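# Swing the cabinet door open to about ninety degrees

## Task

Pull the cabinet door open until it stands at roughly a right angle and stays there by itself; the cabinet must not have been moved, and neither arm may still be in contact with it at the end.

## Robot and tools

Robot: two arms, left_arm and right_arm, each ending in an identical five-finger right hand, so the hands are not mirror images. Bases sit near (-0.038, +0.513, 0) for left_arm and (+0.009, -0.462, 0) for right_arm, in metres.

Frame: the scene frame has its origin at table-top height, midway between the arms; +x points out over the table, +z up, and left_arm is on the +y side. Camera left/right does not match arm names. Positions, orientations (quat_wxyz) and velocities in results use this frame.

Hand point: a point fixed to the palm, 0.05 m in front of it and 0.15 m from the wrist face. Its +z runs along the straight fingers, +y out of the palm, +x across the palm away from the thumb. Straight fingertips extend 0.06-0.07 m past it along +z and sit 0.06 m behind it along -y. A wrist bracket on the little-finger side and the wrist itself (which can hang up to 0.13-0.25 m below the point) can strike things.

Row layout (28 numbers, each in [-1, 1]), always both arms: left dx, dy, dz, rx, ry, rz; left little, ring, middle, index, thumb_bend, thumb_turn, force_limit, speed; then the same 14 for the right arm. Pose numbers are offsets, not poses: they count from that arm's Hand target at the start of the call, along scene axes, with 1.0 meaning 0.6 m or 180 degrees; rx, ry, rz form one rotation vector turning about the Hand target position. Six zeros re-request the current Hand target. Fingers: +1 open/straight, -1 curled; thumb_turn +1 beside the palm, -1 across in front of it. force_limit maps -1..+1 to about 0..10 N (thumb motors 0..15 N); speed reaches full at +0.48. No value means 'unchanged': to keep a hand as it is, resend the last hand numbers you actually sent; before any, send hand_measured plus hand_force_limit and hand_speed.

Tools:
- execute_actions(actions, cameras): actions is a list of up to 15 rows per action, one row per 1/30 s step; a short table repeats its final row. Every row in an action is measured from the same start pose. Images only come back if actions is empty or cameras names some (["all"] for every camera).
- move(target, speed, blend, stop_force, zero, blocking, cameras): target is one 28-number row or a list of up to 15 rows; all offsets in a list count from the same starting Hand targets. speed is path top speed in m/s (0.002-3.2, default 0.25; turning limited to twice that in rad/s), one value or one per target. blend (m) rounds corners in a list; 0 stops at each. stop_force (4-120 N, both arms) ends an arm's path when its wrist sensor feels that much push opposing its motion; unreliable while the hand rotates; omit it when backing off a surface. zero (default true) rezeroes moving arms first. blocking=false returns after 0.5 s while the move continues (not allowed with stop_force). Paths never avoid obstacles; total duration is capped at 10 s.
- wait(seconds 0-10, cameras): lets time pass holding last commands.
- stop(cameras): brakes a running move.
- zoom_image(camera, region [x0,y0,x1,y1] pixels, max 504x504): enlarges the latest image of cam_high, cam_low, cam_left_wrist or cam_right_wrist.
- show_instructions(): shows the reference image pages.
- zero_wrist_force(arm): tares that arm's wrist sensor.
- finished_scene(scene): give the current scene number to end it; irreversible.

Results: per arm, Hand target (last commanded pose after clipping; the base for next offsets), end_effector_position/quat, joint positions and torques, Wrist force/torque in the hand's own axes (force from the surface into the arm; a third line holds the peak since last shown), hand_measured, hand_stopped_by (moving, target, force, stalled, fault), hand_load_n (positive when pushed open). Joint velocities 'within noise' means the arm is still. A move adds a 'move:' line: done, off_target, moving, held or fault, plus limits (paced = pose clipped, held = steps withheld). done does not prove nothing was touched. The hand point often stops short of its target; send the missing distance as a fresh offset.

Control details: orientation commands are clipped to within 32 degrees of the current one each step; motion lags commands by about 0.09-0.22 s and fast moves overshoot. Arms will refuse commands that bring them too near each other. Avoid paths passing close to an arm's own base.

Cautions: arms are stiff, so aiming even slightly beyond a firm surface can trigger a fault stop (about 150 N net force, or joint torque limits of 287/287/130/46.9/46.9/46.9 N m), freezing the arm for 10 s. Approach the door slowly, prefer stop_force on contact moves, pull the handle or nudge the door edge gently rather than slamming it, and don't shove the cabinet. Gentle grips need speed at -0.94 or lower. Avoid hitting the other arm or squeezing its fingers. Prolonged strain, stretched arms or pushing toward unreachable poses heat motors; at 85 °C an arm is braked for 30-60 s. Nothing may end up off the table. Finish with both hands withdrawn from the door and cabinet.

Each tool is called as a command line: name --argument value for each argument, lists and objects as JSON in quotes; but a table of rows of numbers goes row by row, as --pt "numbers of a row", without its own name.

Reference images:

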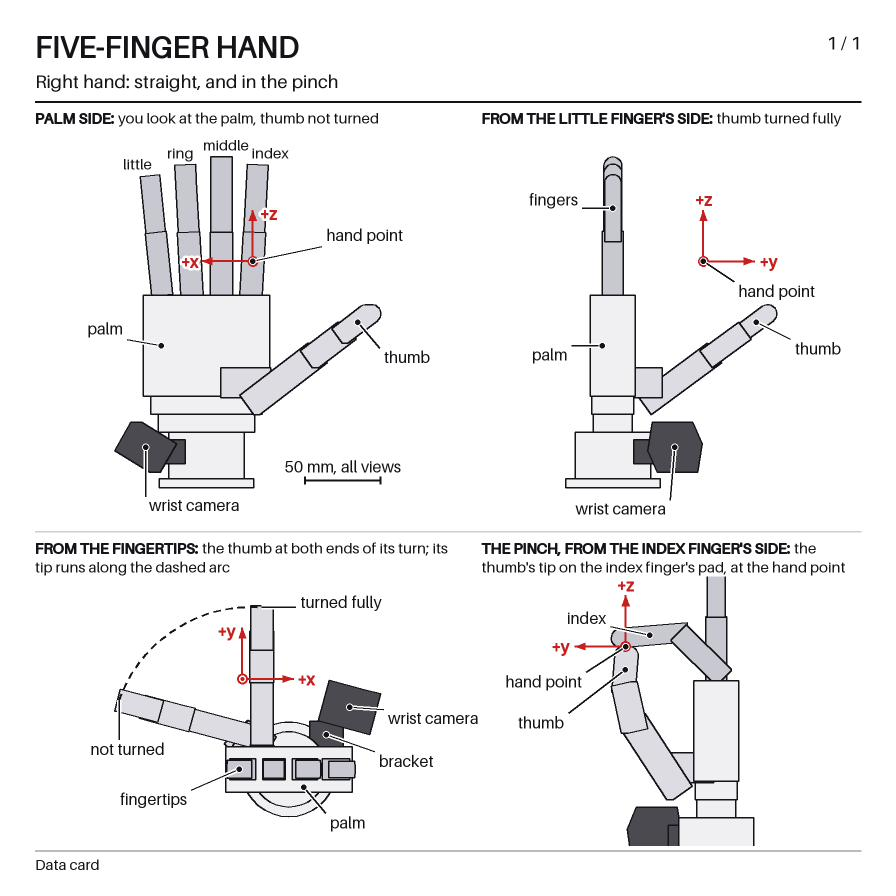

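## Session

execute_actions --actions '[]'

zoom_image --camera "cam_high" --region '[320, 20, 580, 280]'

zoom_image --camera "cam_low" --region '[500, 100, 860, 340]'

Scene clock: 0.00 s.
left_arm: end_effector_position=(+0.3795, +0.6534, +0.2543) hand_measured=(+1.000, +1.000, +1.000, +1.000, +1.000, +1.000) hand_load_n=(+0.0, -0.5, +0.0, +0.0, +0.0, +0.0) hand_stopped_by=(target, target, target, target, target, target) hand_force_limit=0.00 hand_speed=-0.80 end_effector_quat_wxyz=(+0.751, +0.210, -0.625, -0.040) | right_arm: end_effector_position=(+1.0841, -0.7359, +0.2443) hand_measured=(+1.000, +1.000, +1.000, +1.000, +1.000, +1.000) hand_load_n=(+0.0, +0.0, +0.0, +0.0, +0.0, +0.0) hand_stopped_by=(target, target, target, target, target, target) hand_force_limit=0.00 hand_speed=-0.80 end_effector_quat_wxyz=(+0.431, +0.312, +0.828, +0.175)
Joint positions: left_arm=[-0.073 -0.807 1.934 2.152 1.878 -1.906] | right_arm=[-0.517 -0.858 1.231 0.316 1.101 -1.182]
Joint velocities: within noise
Joint torques (N m): no reading
Motor temperatures (°C): left_arm=[31 30 28 37 33 37] | right_arm=[35 30 31 35 39 34]
Wrist force (N): no reading
Wrist torque (N m): no reading
Wrist force, peak (N): no reading
Hand target: left_arm +0.3795, +0.6534, +0.2543; +0.751, +0.210, -0.625, -0.040 | right_arm +1.0841, -0.7359, +0.2443; +0.431, +0.312, +0.828, +0.175
camera_calibration:
cam_left_wrist: T_world_to_cam=[[-0.183028, 0.819894, 0.542471, -0.593436], [0.27589, 0.572455, -0.772127, -0.278057], [-0.943602, 0.00834192, -0.330976, 0.549994], [0, 0, 0, 1]] pos_world=[0.487074, 0.641142, 0.289262]
cam_right_wrist: T_world_to_cam=[[0.296209, 0.872373, 0.388878, 0.230222], [0.00444067, -0.408403, 0.912791, -0.526867], [0.955113, -0.26865, -0.124847, -1.09448], [0, 0, 0, 1]] pos_world=[0.979495, -0.710046, 0.25475]

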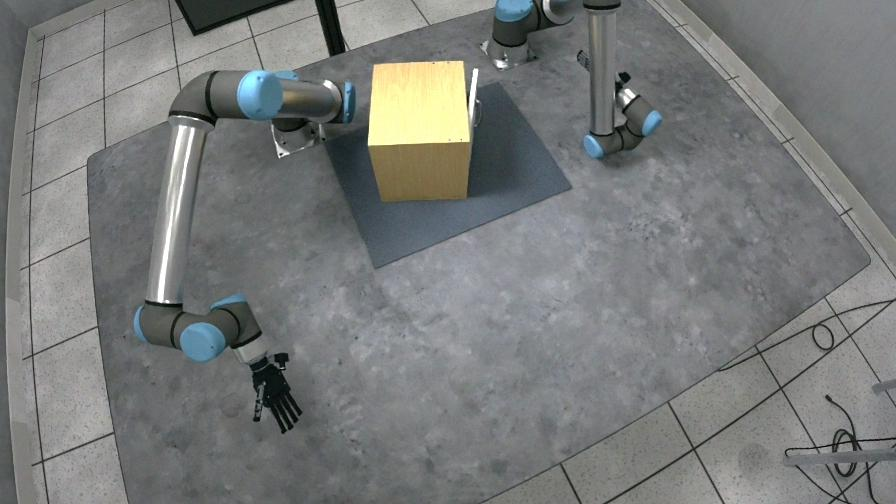

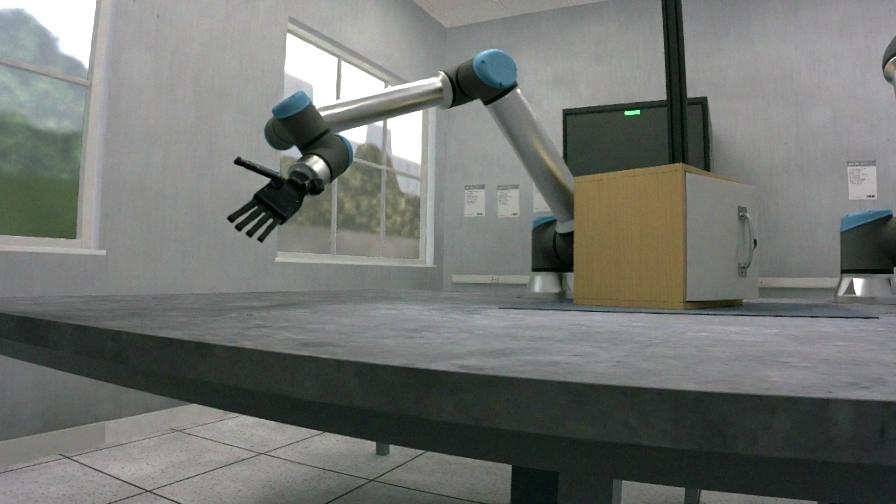

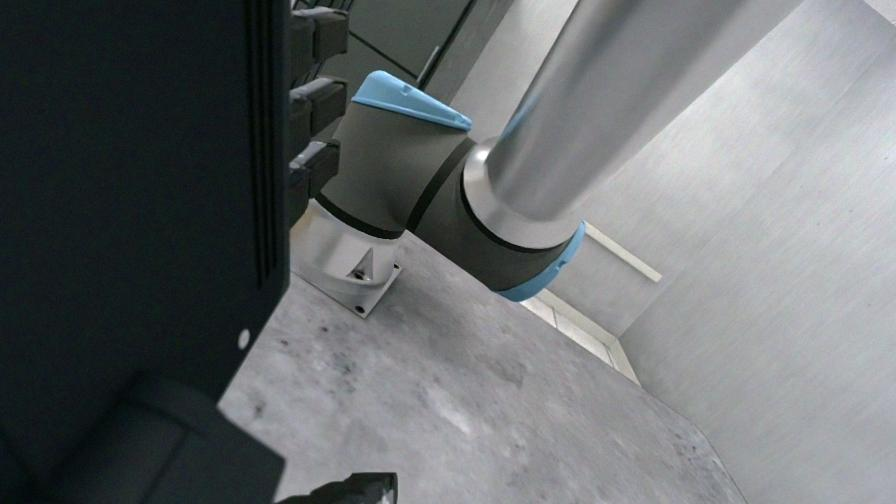

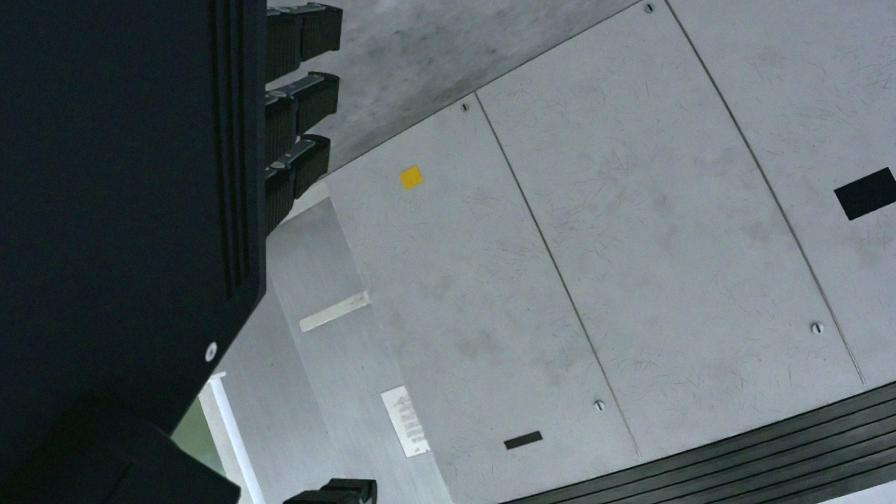

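Scaled by 1.938 from the camera's 896x504 image, which has a finer 1280x720 frame.

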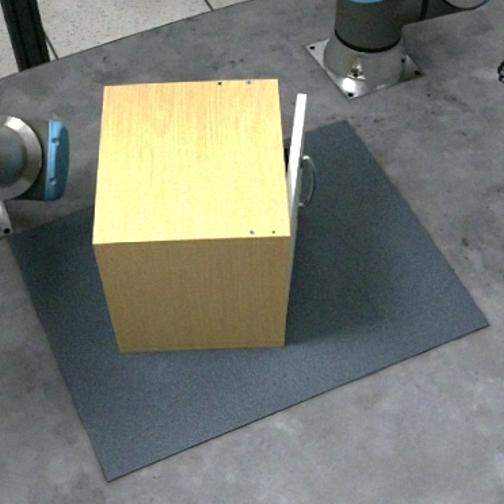

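Scaled by 1.400 from the camera's 896x504 image, which has a finer 1280x720 frame.

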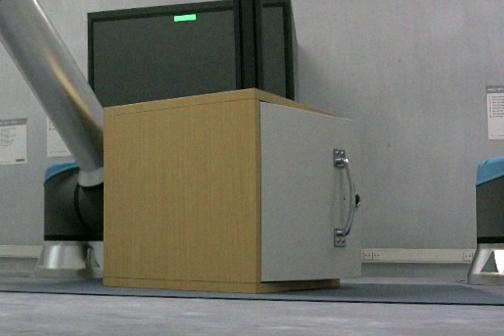

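move --pt "-0.05 -0.25 0.36 -0.1657 -0.5403 -0.2668 1 1 1 1 1 1 0 -0.8 0 0 0 0 0 0 1 1 1 1 1 1 0 -0.8" --pt "-0.1325 -0.689 0.36 -0.1657 -0.5403 -0.2668 1 1 1 1 1 1 0 -0.8 0 0 0 0 0 0 1 1 1 1 1 1 0 -0.8" --speed 0.5 --blend '[0.03,0]' --cameras '["cam_high","cam_left_wrist"]'

zoom_image --camera "cam_left_wrist" --region '[250, 0, 502, 250]'

zoom_image --camera "cam_left_wrist" --region '[250, 250, 504, 504]'

zoom_image --camera "cam_high" --region '[430, 0, 530, 100]'

Scene clock: 33.87 s.
left_arm: end_effector_position=(+0.3001, +0.2402, +0.4703) hand_measured=(+1.000, +1.000, +1.000, +1.000, +1.000, +1.000) hand_load_n=(+0.0, +0.0, +0.0, +0.0, +0.0, +0.0) hand_stopped_by=(target, target, target, target, target, target) hand_force_limit=0.00 hand_speed=-0.80 end_effector_quat_wxyz=(+0.000, +0.242, +0.970, +0.000) | right_arm: end_effector_position=(+1.0841, -0.7359, +0.2443) hand_measured=(+1.000, +1.000, +1.000, +1.000, +1.000, +1.000) hand_load_n=(+0.0, +0.0, +0.0, +0.0, +0.0, +0.0) hand_stopped_by=(target, target, target, target, target, target) hand_force_limit=0.00 hand_speed=-0.80 end_effector_quat_wxyz=(+0.431, +0.312, +0.828, +0.175)
Joint positions: left_arm=[-1.294 -1.68 1.771 1.479 1.571 -2.342] | right_arm=[-0.517 -0.858 1.231 0.316 1.101 -1.182]
Joint torques (N m): left_arm=[-10.54 -11.22 -49.5 6.77 -3.23 -3.89] | right_arm=[-3.33 -94.58 -41.53 1 -0.59 0.19]
Wrist force (N): left_arm=[0.4 0.7 0.6] | right_arm=[-0.2 -0.3 0.1]
Wrist torque (N m): left_arm=[-0.16 0.18 0.05] | right_arm=[-0.05 0.02 -0.02]
Wrist force, peak (N): left_arm=[1.5 2.4 0.4] | right_arm=[-0.7 -0.3 -0.1]
Hand target: left_arm +0.3000, +0.2400, +0.4703; +0.000, +0.242, +0.970, +0.000 | right_arm +1.0841, -0.7359, +0.2443; +0.431, +0.312, +0.828, +0.175
Off the commanded pose: left_arm 0.000 m, 0 deg | right_arm 0.000 m, 0 deg.
move: done
camera_calibration:
cam_left_wrist: T_world_to_cam=[[0.287035, 0.957501, -0.0283262, -0.292052], [0.824458, -0.23188, 0.516237, -0.430106], [0.487729, -0.171532, -0.855977, 0.410558], [0, 0, 0, 1]] pos_world=[0.238192, 0.250331, 0.565193]
Images, in order (width x height): cam_high 896x504, cam_left_wrist 896x504.

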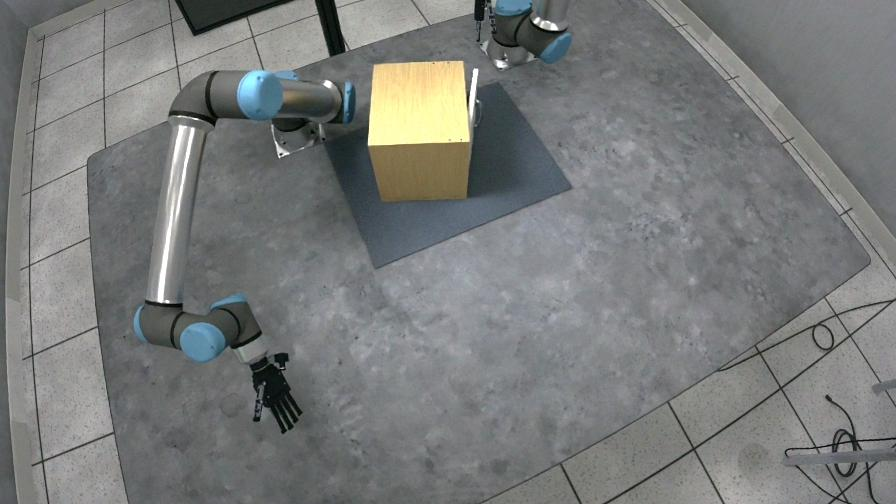

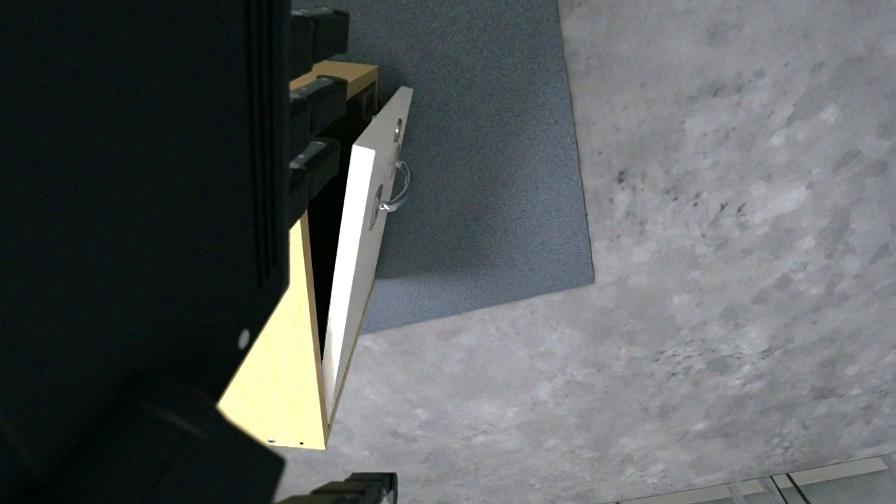

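Scaled by 2.000 from the camera's 896x504 image, which has a finer 1280x720 frame.

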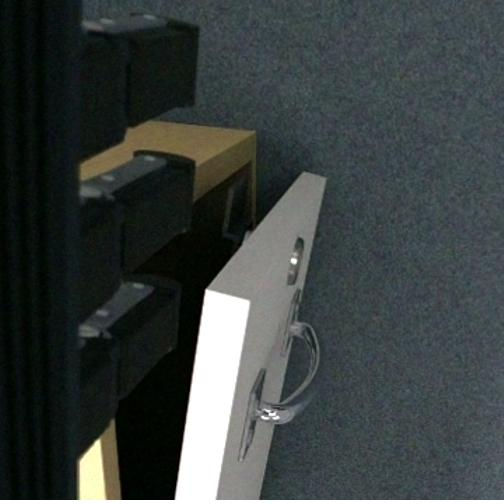

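Scaled by 1.984 from the camera's 896x504 image, which has a finer 1280x720 frame.

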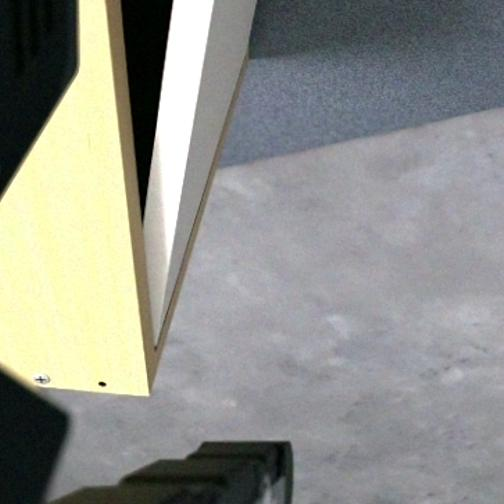

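Scaled by 5.040 from the camera's 896x504 image, which has a finer 1280x720 frame.

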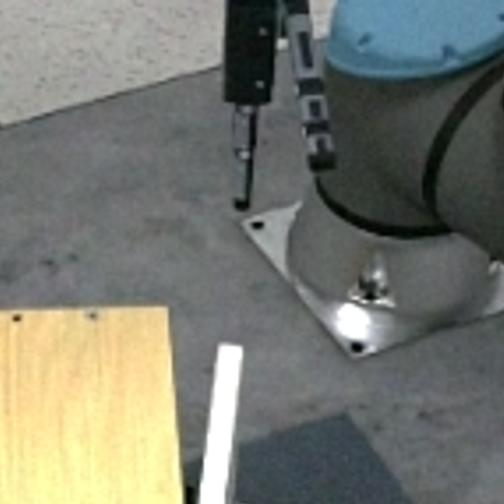

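move --target '[0.0302,-0.0783,-0.125,0,0,0,1,1,1,1,1,1,0,-0.8, 0,0,0,0,0,0,1,1,1,1,1,1,0,-0.8]' --speed 0.2 --cameras '["cam_high","cam_left_wrist"]'

zoom_image --camera "cam_left_wrist" --region '[250, 0, 502, 250]'

zoom_image --camera "cam_high" --region '[430, 0, 530, 100]'

Scene clock: 55.53 s.
left_arm: end_effector_position=(+0.3181, +0.1931, +0.3955) hand_measured=(+1.000, +1.000, +1.000, +1.000, +1.000, +1.000) hand_load_n=(+0.0, +0.0, +0.0, +0.0, +0.0, +0.0) hand_stopped_by=(target, target, target, target, target, target) hand_force_limit=0.00 hand_speed=-0.80 end_effector_quat_wxyz=(+0.000, +0.242, +0.970, +0.000) | right_arm: end_effector_position=(+1.0841, -0.7359, +0.2443) hand_measured=(+1.000, +1.000, +1.000, +1.000, +1.000, +1.000) hand_load_n=(+0.0, +0.0, +0.0, +0.0, +0.0, +0.0) hand_stopped_by=(target, target, target, target, target, target) hand_force_limit=0.00 hand_speed=-0.80 end_effector_quat_wxyz=(+0.431, +0.312, +0.828, +0.175)
Joint positions: left_arm=[-1.288 -1.575 1.805 1.34 1.571 -2.336] | right_arm=[-0.517 -0.858 1.231 0.316 1.101 -1.182]
Joint torques (N m): left_arm=[9.41 -20.93 -33.9 1.54 -2.97 4.48] | right_arm=[-2.12 -94.33 -41.99 1.19 -0.64 0.04]
Wrist force (N): left_arm=[0.5 1.1 0.7] | right_arm=[-0.4 -0.2 0.0]
Wrist torque (N m): left_arm=[-0.11 0.17 -0.13] | right_arm=[-0.03 0.05 -0.03]
Wrist force, peak (N): left_arm=[1.0 1.7 -0.6] | right_arm=[-0.6 -0.1 0.2]
Hand target: left_arm +0.3182, +0.1930, +0.3953; +0.000, +0.242, +0.970, +0.000 | right_arm +1.0841, -0.7359, +0.2443; +0.431, +0.312, +0.828, +0.175
Off the commanded pose: left_arm 0.000 m, 0 deg | right_arm 0.000 m, 0 deg.
move: done
camera_calibration:
cam_left_wrist: T_world_to_cam=[[0.287, 0.957515, -0.0282041, -0.254322], [0.82442, -0.2319, 0.516288, -0.417348], [0.487813, -0.171427, -0.85595, 0.329568], [0, 0, 0, 1]] pos_world=[0.256293, 0.203231, 0.490392]
Images, in order (width x height): cam_high 896x504, cam_left_wrist 896x504.

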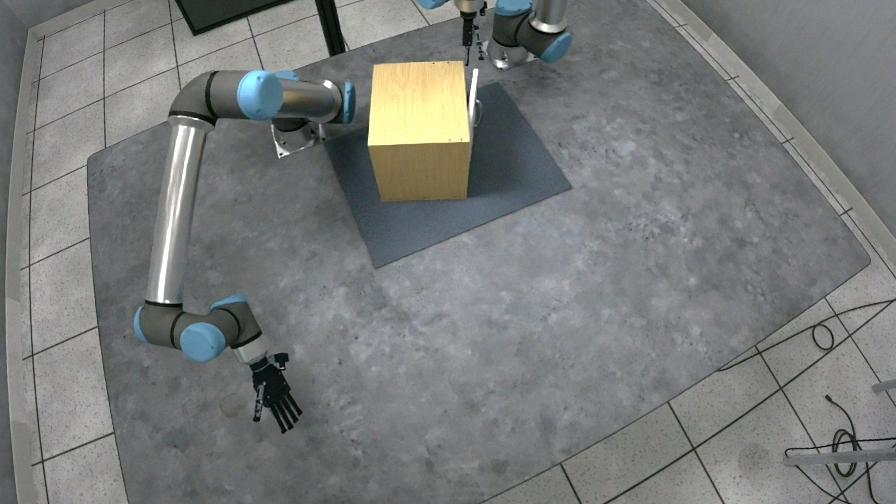

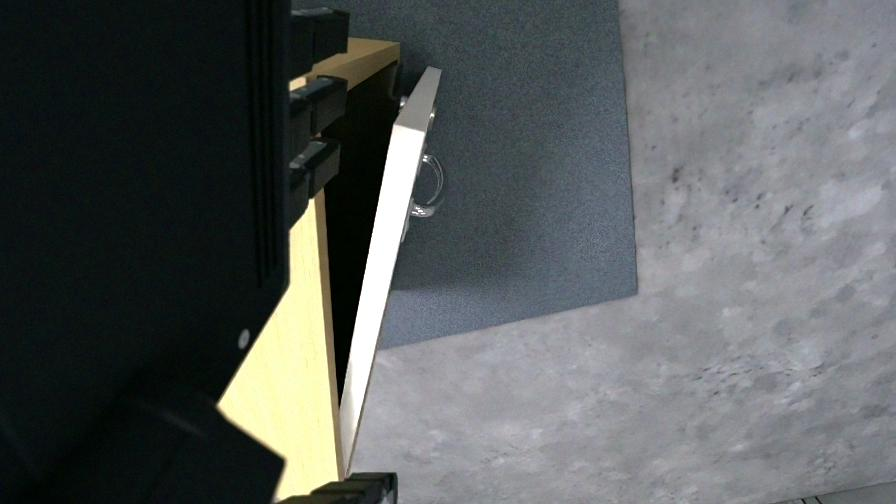

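Scaled by 2.000 from the camera's 896x504 image, which has a finer 1280x720 frame.

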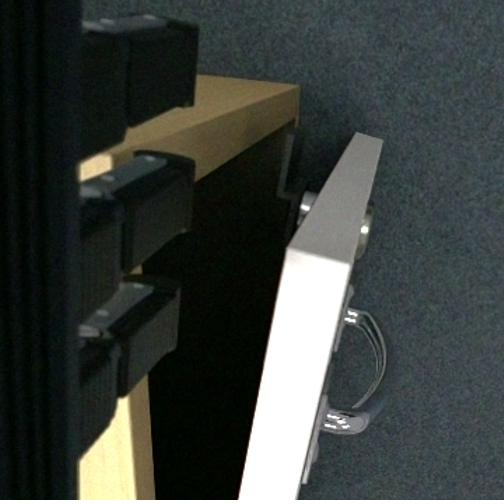

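Scaled by 5.040 from the camera's 896x504 image, which has a finer 1280x720 frame.

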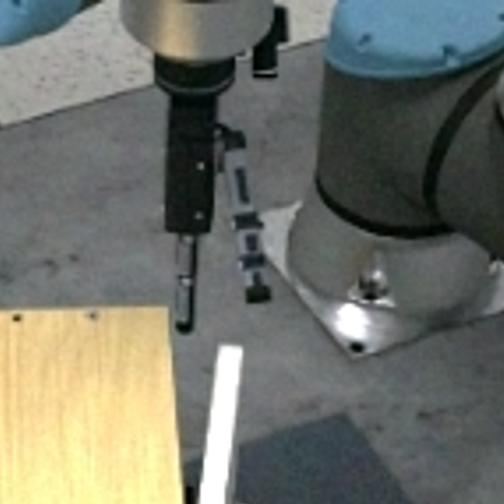

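move --pt "0.0043 0.0081 -0.02 0 0 0 1 1 1 1 1 1 0 -0.8 0 0 0 0 0 0 1 1 1 1 1 1 0 -0.8" --pt "0.0043 0.0081 -0.112 0 0 0 1 1 1 1 1 1 0 -0.8 0 0 0 0 0 0 1 1 1 1 1 1 0 -0.8" --speed 0.06 --stop_force 6 --cameras '["cam_high","cam_left_wrist"]'

zoom_image --camera "cam_high" --region '[430, 0, 530, 100]'

Scene clock: 77.47 s.
left_arm: end_effector_position=(+0.3207, +0.1978, +0.3281) hand_measured=(+1.000, +1.000, +1.000, +1.000, +1.000, +1.000) hand_load_n=(+0.0, +0.0, +0.0, +0.0, -0.5, +0.0) hand_stopped_by=(target, target, target, target, target, target) hand_force_limit=0.00 hand_speed=-0.80 end_effector_quat_wxyz=(+0.000, +0.242, +0.970, +0.000) | right_arm: end_effector_position=(+1.0841, -0.7359, +0.2443) hand_measured=(+1.000, +1.000, +1.000, +1.000, +1.000, +1.000) hand_load_n=(+0.0, +0.0, +0.0, +0.0, +0.0, +0.0) hand_stopped_by=(target, target, target, target, target, target) hand_force_limit=0.00 hand_speed=-0.80 end_effector_quat_wxyz=(+0.431, +0.312, +0.828, +0.175)
Joint positions: left_arm=[-1.278 -1.545 1.899 1.217 1.571 -2.326] | right_arm=[-0.517 -0.858 1.231 0.316 1.101 -1.182]
Joint torques (N m): left_arm=[7.35 -19.86 -33.2 1.17 -2.01 4.57] | right_arm=[-2.75 -94.91 -41.08 0.82 -0.44 0.34]
Wrist force (N): left_arm=[0.3 1.1 0.6] | right_arm=[0.0 0.1 0.1]
Wrist torque (N m): left_arm=[-0.12 0.19 -0.12] | right_arm=[0.01 0.00 0.01]
Wrist force, peak (N): left_arm=[0.5 1.5 0.8] | right_arm=[-0.5 -0.4 0.1]
Hand target: left_arm +0.3207, +0.1978, +0.3281; +0.000, +0.242, +0.970, +0.000 | right_arm +1.0841, -0.7359, +0.2443; +0.431, +0.312, +0.828, +0.175
Off the commanded pose: left_arm 0.000 m, 0 deg | right_arm 0.000 m, 0 deg.
move: done
camera_calibration:
cam_left_wrist: T_world_to_cam=[[0.286975, 0.957522, -0.0282194, -0.261458], [0.824429, -0.231871, 0.516288, -0.383611], [0.487814, -0.171427, -0.85595, 0.271414], [0, 0, 0, 1]] pos_world=[0.258893, 0.207931, 0.422992]
Images, in order (width x height): cam_high 896x504, cam_left_wrist 896x504.

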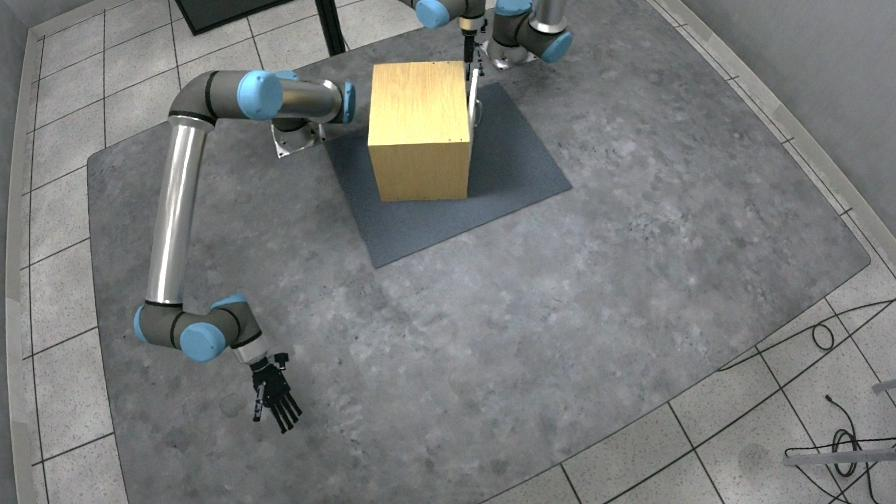

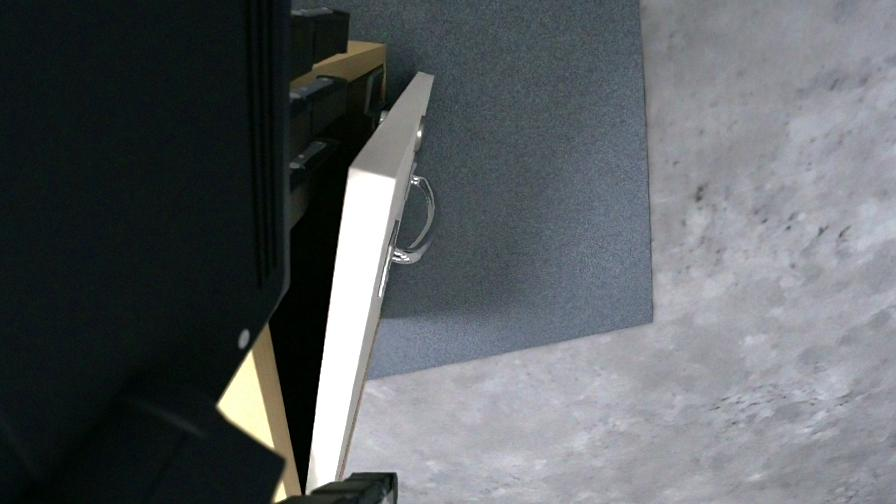

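Scaled by 5.040 from the camera's 896x504 image, which has a finer 1280x720 frame.

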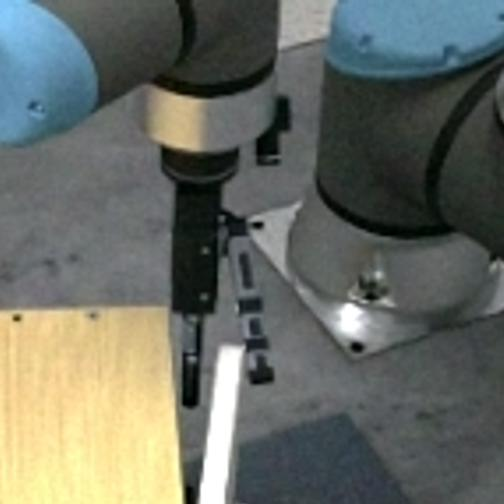

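move --pt "0.0827 0.0693 0 0 0 -0.0778 1 1 1 1 1 1 0 -0.8 0 0 0 0 0 0 1 1 1 1 1 1 0 -0.8" --pt "0.1922 0.1122 0 0 0 -0.15 1 1 1 1 1 1 0 -0.8 0 0 0 0 0 0 1 1 1 1 1 1 0 -0.8" --speed 0.12 --blend '[0.01,0]' --cameras '["cam_left_wrist"]'

Scene clock: 98.40 s.
left_arm: end_effector_position=(+0.4360, +0.2651, +0.3281) hand_measured=(+1.000, +1.000, +1.000, +1.000, +1.000, +1.000) hand_load_n=(-0.5, +0.0, +0.0, +0.0, +0.0, +0.0) hand_stopped_by=(target, target, target, target, target, target) hand_force_limit=0.00 hand_speed=-0.80 end_effector_quat_wxyz=(+0.000, +0.462, +0.887, +0.000) | right_arm: end_effector_position=(+1.0841, -0.7359, +0.2443) hand_measured=(+1.000, +1.000, +1.000, +1.000, +1.000, +1.000) hand_load_n=(+0.0, +0.0, +0.0, +0.0, +0.0, +0.0) hand_stopped_by=(target, target, target, target, target, target) hand_force_limit=0.00 hand_speed=-0.80 end_effector_quat_wxyz=(+0.431, +0.312, +0.828, +0.175)
Joint positions: left_arm=[-0.967 -1.518 1.87 1.219 1.571 -1.544] | right_arm=[-0.517 -0.858 1.231 0.316 1.101 -1.182]
Joint torques (N m): left_arm=[6.86 -19.8 -48.9 7.07 3.6 4.14] | right_arm=[-4.04 -94.79 -41.43 1.33 -0.67 0.03]
Wrist force (N): left_arm=[1.1 0.2 1.0] | right_arm=[-0.3 0.2 0.0]
Wrist torque (N m): left_arm=[-0.13 0.15 -0.11] | right_arm=[0.03 0.05 -0.02]
Wrist force, peak (N): left_arm=[1.1 0.8 1.0] | right_arm=[-0.5 -0.5 0.1]
Hand target: left_arm +0.4361, +0.2652, +0.3281; +0.000, +0.462, +0.887, +0.000 | right_arm +1.0841, -0.7359, +0.2443; +0.431, +0.312, +0.828, +0.175
Off the commanded pose: left_arm 0.000 m, 0 deg | right_arm 0.000 m, 0 deg.
move: done
camera_calibration:
cam_left_wrist: T_world_to_cam=[[0.690255, 0.72302, -0.02811, -0.472702], [0.629384, -0.58079, 0.516293, -0.285523], [0.356964, -0.374066, -0.855951, 0.33748], [0, 0, 0, 1]] pos_world=[0.385521, 0.302184, 0.422992]
Images, in order (width x height): cam_left_wrist 896x504.

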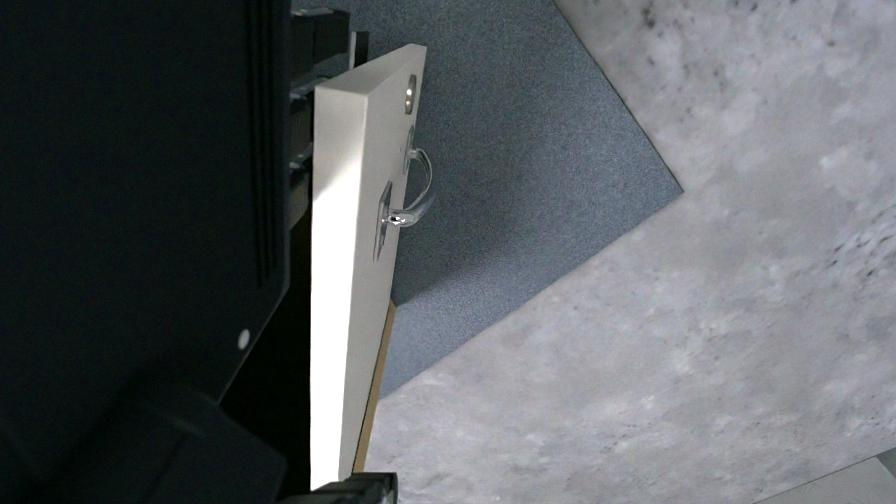

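move --pt "0.1662 0.0233 0 0 0 -0.1111 1 1 1 1 1 1 0 -0.8 0 0 0 0 0 0 1 1 1 1 1 1 0 -0.8" --pt "0.3225 -0.004 0 0 0 -0.2222 1 1 1 1 1 1 0 -0.8 0 0 0 0 0 0 1 1 1 1 1 1 0 -0.8" --pt "0.4262 -0.0542 0 0 0 -0.3056 1 1 1 1 1 1 0 -0.8 0 0 0 0 0 0 1 1 1 1 1 1 0 -0.8" --pt "0.4582 -0.0738 0 0 0 -0.3333 1 1 1 1 1 1 0 -0.8 0 0 0 0 0 0 1 1 1 1 1 1 0 -0.8" --speed 0.15 --blend '[0.02,0.02,0.01,0]' --cameras '["cam_high","cam_left_wrist","cam_low"]'

zoom_image --camera "cam_high" --region '[380, 0, 640, 200]'

Scene clock: 110.43 s.
left_arm: end_effector_position=(+0.7109, +0.2209, +0.3281) hand_measured=(+1.000, +1.000, +1.000, +1.000, +1.000, +1.000) hand_load_n=(-0.5, +0.0, +0.0, +0.0, +0.0, +0.0) hand_stopped_by=(target, target, target, target, target, target) hand_force_limit=0.00 hand_speed=-0.80 end_effector_quat_wxyz=(+0.000, +0.843, +0.538, +0.000) | right_arm: end_effector_position=(+1.0841, -0.7359, +0.2443) hand_measured=(+1.000, +1.000, +1.000, +1.000, +1.000, +1.000) hand_load_n=(+0.0, +0.0, +0.0, +0.0, +0.0, +0.0) hand_stopped_by=(target, target, target, target, target, target) hand_force_limit=0.00 hand_speed=-0.80 end_effector_quat_wxyz=(+0.431, +0.312, +0.828, +0.175)
Joint positions: left_arm=[-0.595 -1.081 1.303 1.349 1.57 -0.125] | right_arm=[-0.517 -0.858 1.231 0.316 1.101 -1.182]
Joint torques (N m): left_arm=[7.33 -61.45 -50.16 7.03 3.52 4.74] | right_arm=[-3.63 -94.7 -41.15 0.86 -0.69 0.31]
Wrist force (N): left_arm=[0.1 0.4 1.0] | right_arm=[-0.3 -0.3 0.0]
Wrist torque (N m): left_arm=[-0.09 0.17 -0.13] | right_arm=[-0.05 0.04 -0.03]
Wrist force, peak (N): left_arm=[1.2 0.2 1.3] | right_arm=[-0.8 0.0 0.1]
Hand target: left_arm +0.7110, +0.2209, +0.3281; +0.000, +0.843, +0.537, +0.000 | right_arm +1.0841, -0.7359, +0.2443; +0.431, +0.312, +0.828, +0.175
Off the commanded pose: left_arm 0.000 m, 0 deg | right_arm 0.000 m, 0 deg.
move: done
camera_calibration:
cam_left_wrist: T_world_to_cam=[[0.971329, -0.236077, -0.0280665, -0.618369], [-0.188143, -0.835489, 0.516295, 0.153286], [-0.145334, -0.496211, -0.855951, 0.606913], [0, 0, 0, 1]] pos_world=[0.717685, 0.283244, 0.422992]
Images, in order (width x height): cam_high 896x504, cam_low 896x504, cam_left_wrist 896x504.

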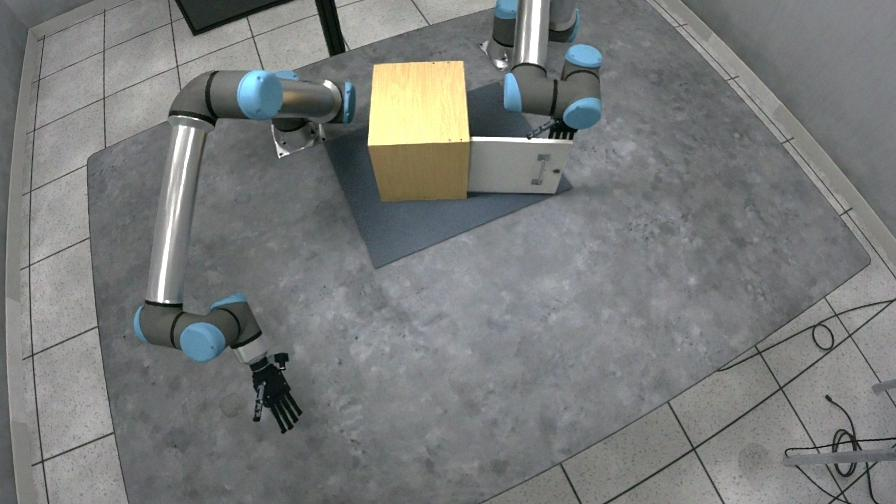

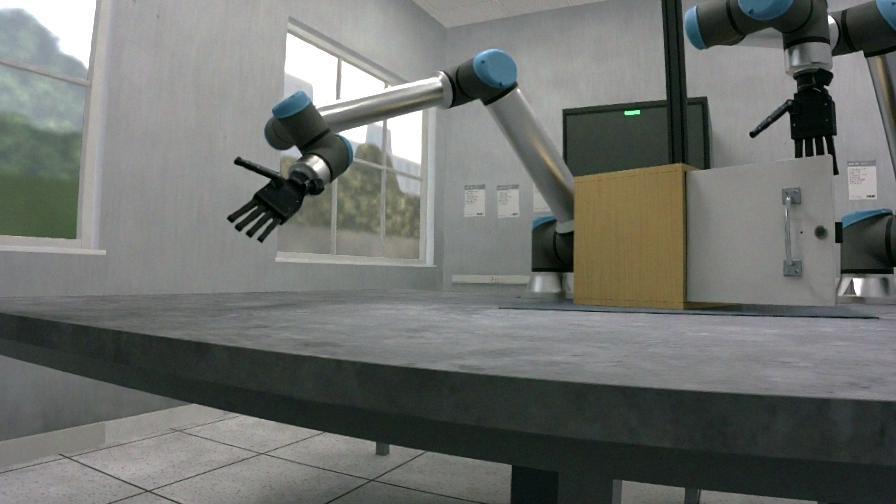

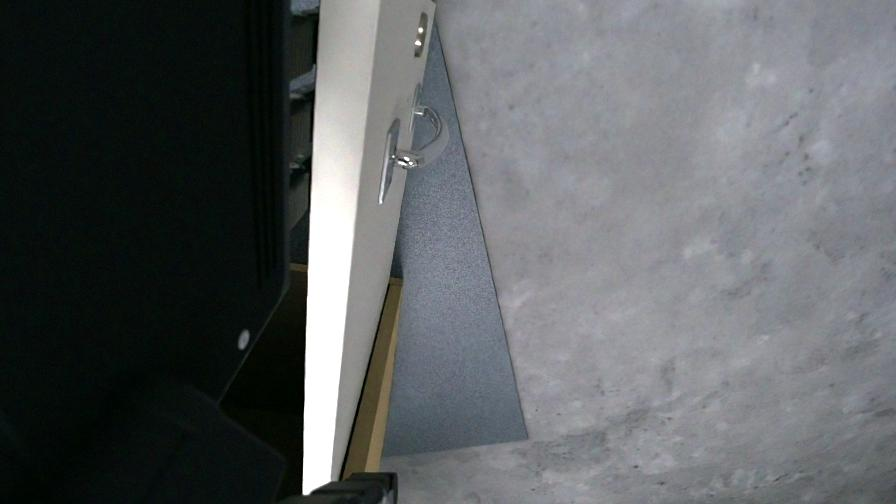

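Scaled by 1.938 from the camera's 896x504 image, which has a finer 1280x720 frame.

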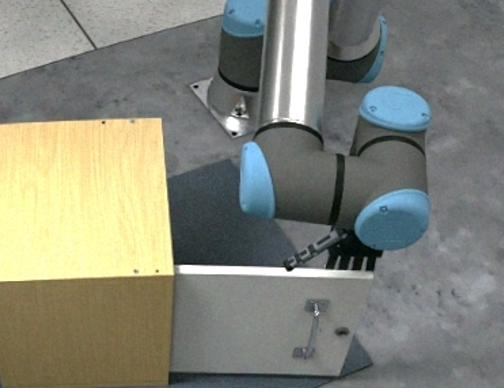

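move --pt "-0.0906 0.0423 0 0 0 0 1 1 1 1 1 1 0 -0.8 0 0 0 0 0 0 1 1 1 1 1 1 0 -0.8" --pt "-0.16 0.075 0.25 0 0 0 1 1 1 1 1 1 0 -0.8 0 0 0 0 0 0 1 1 1 1 1 1 0 -0.8" --speed '[0.12,0.3]' --blend '[0.02,0]' --cameras '["cam_high","cam_left_wrist","cam_low"]'

Scene clock: 116.73 s.
left_arm: end_effector_position=(+0.6150, +0.2659, +0.4779) hand_measured=(+1.000, +1.000, +1.000, +1.000, +1.000, +1.000) hand_load_n=(+0.0, +0.0, +0.0, -0.5, +0.0, +0.0) hand_stopped_by=(target, target, target, target, target, target) hand_force_limit=0.00 hand_speed=-0.80 end_effector_quat_wxyz=(+0.000, +0.843, +0.537, +0.000) | right_arm: end_effector_position=(+1.0841, -0.7359, +0.2443) hand_measured=(+1.000, +1.000, +1.000, +1.000, +1.000, +1.000) hand_load_n=(+0.0, +0.0, +0.0, +0.0, +0.0, +0.0) hand_stopped_by=(target, target, target, target, target, target) hand_force_limit=0.00 hand_speed=-0.80 end_effector_quat_wxyz=(+0.431, +0.312, +0.828, +0.175)
Joint positions: left_arm=[-0.615 -1.296 1.34 1.527 1.57 -0.145] | right_arm=[-0.517 -0.858 1.231 0.316 1.101 -1.182]
Joint torques (N m): left_arm=[-12.84 -88.48 -49.39 7.79 -3.07 -3.29] | right_arm=[-2.26 -95.4 -41.46 0.82 -0.51 0.41]
Wrist force (N): left_arm=[0.3 0.8 0.5] | right_arm=[-0.3 0.0 0.1]
Wrist torque (N m): left_arm=[-0.14 0.18 0.05] | right_arm=[0.00 0.04 -0.02]
Wrist force, peak (N): left_arm=[0.1 0.7 2.2] | right_arm=[-0.4 -0.7 0.0]
Hand target: left_arm +0.6150, +0.2659, +0.4781; +0.000, +0.843, +0.537, +0.000 | right_arm +1.0841, -0.7359, +0.2443; +0.431, +0.312, +0.828, +0.175
Off the commanded pose: left_arm 0.000 m, 0 deg | right_arm 0.000 m, 0 deg.
move: done
camera_calibration:
cam_left_wrist: T_world_to_cam=[[0.971256, -0.236367, -0.028141, -0.510329], [-0.188362, -0.835462, 0.516259, 0.0955827], [-0.145537, -0.496119, -0.85597, 0.743599], [0, 0, 0, 1]] pos_world=[0.621886, 0.328145, 0.572792]
Images, in order (width x height): cam_high 896x504, cam_low 896x504, cam_left_wrist 896x504.

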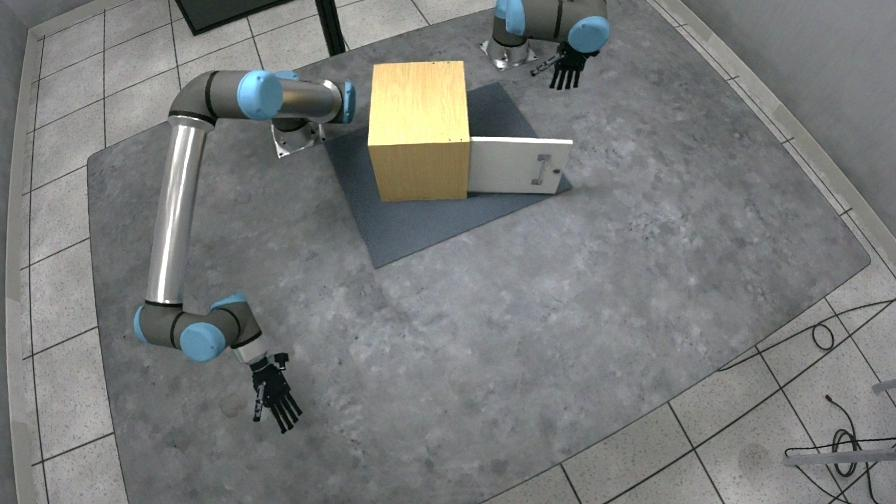

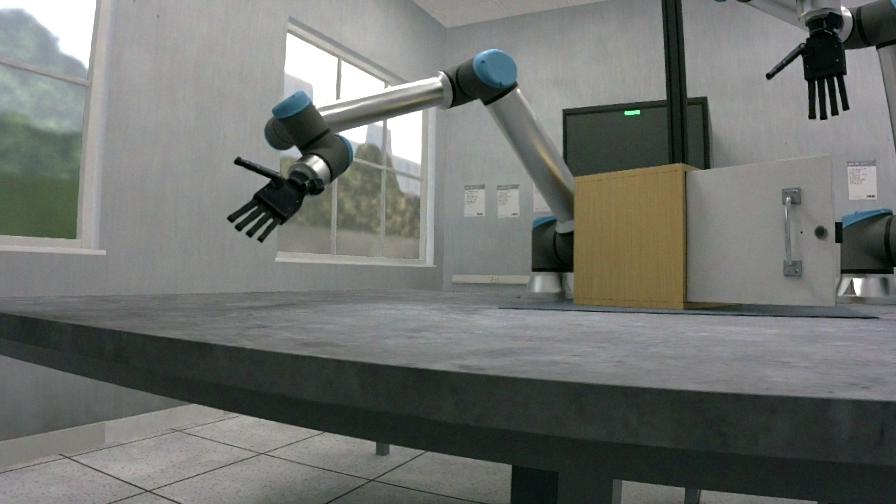

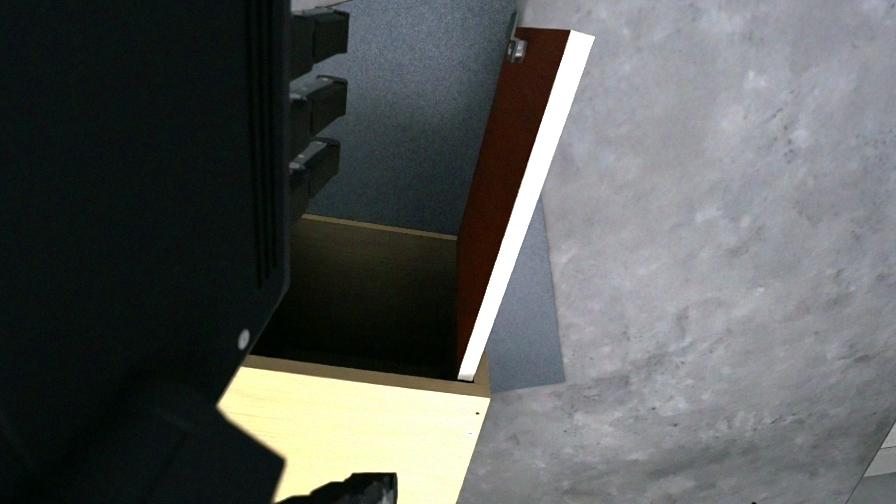

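finished_scene --scene 2

The scene is finished: the task was done.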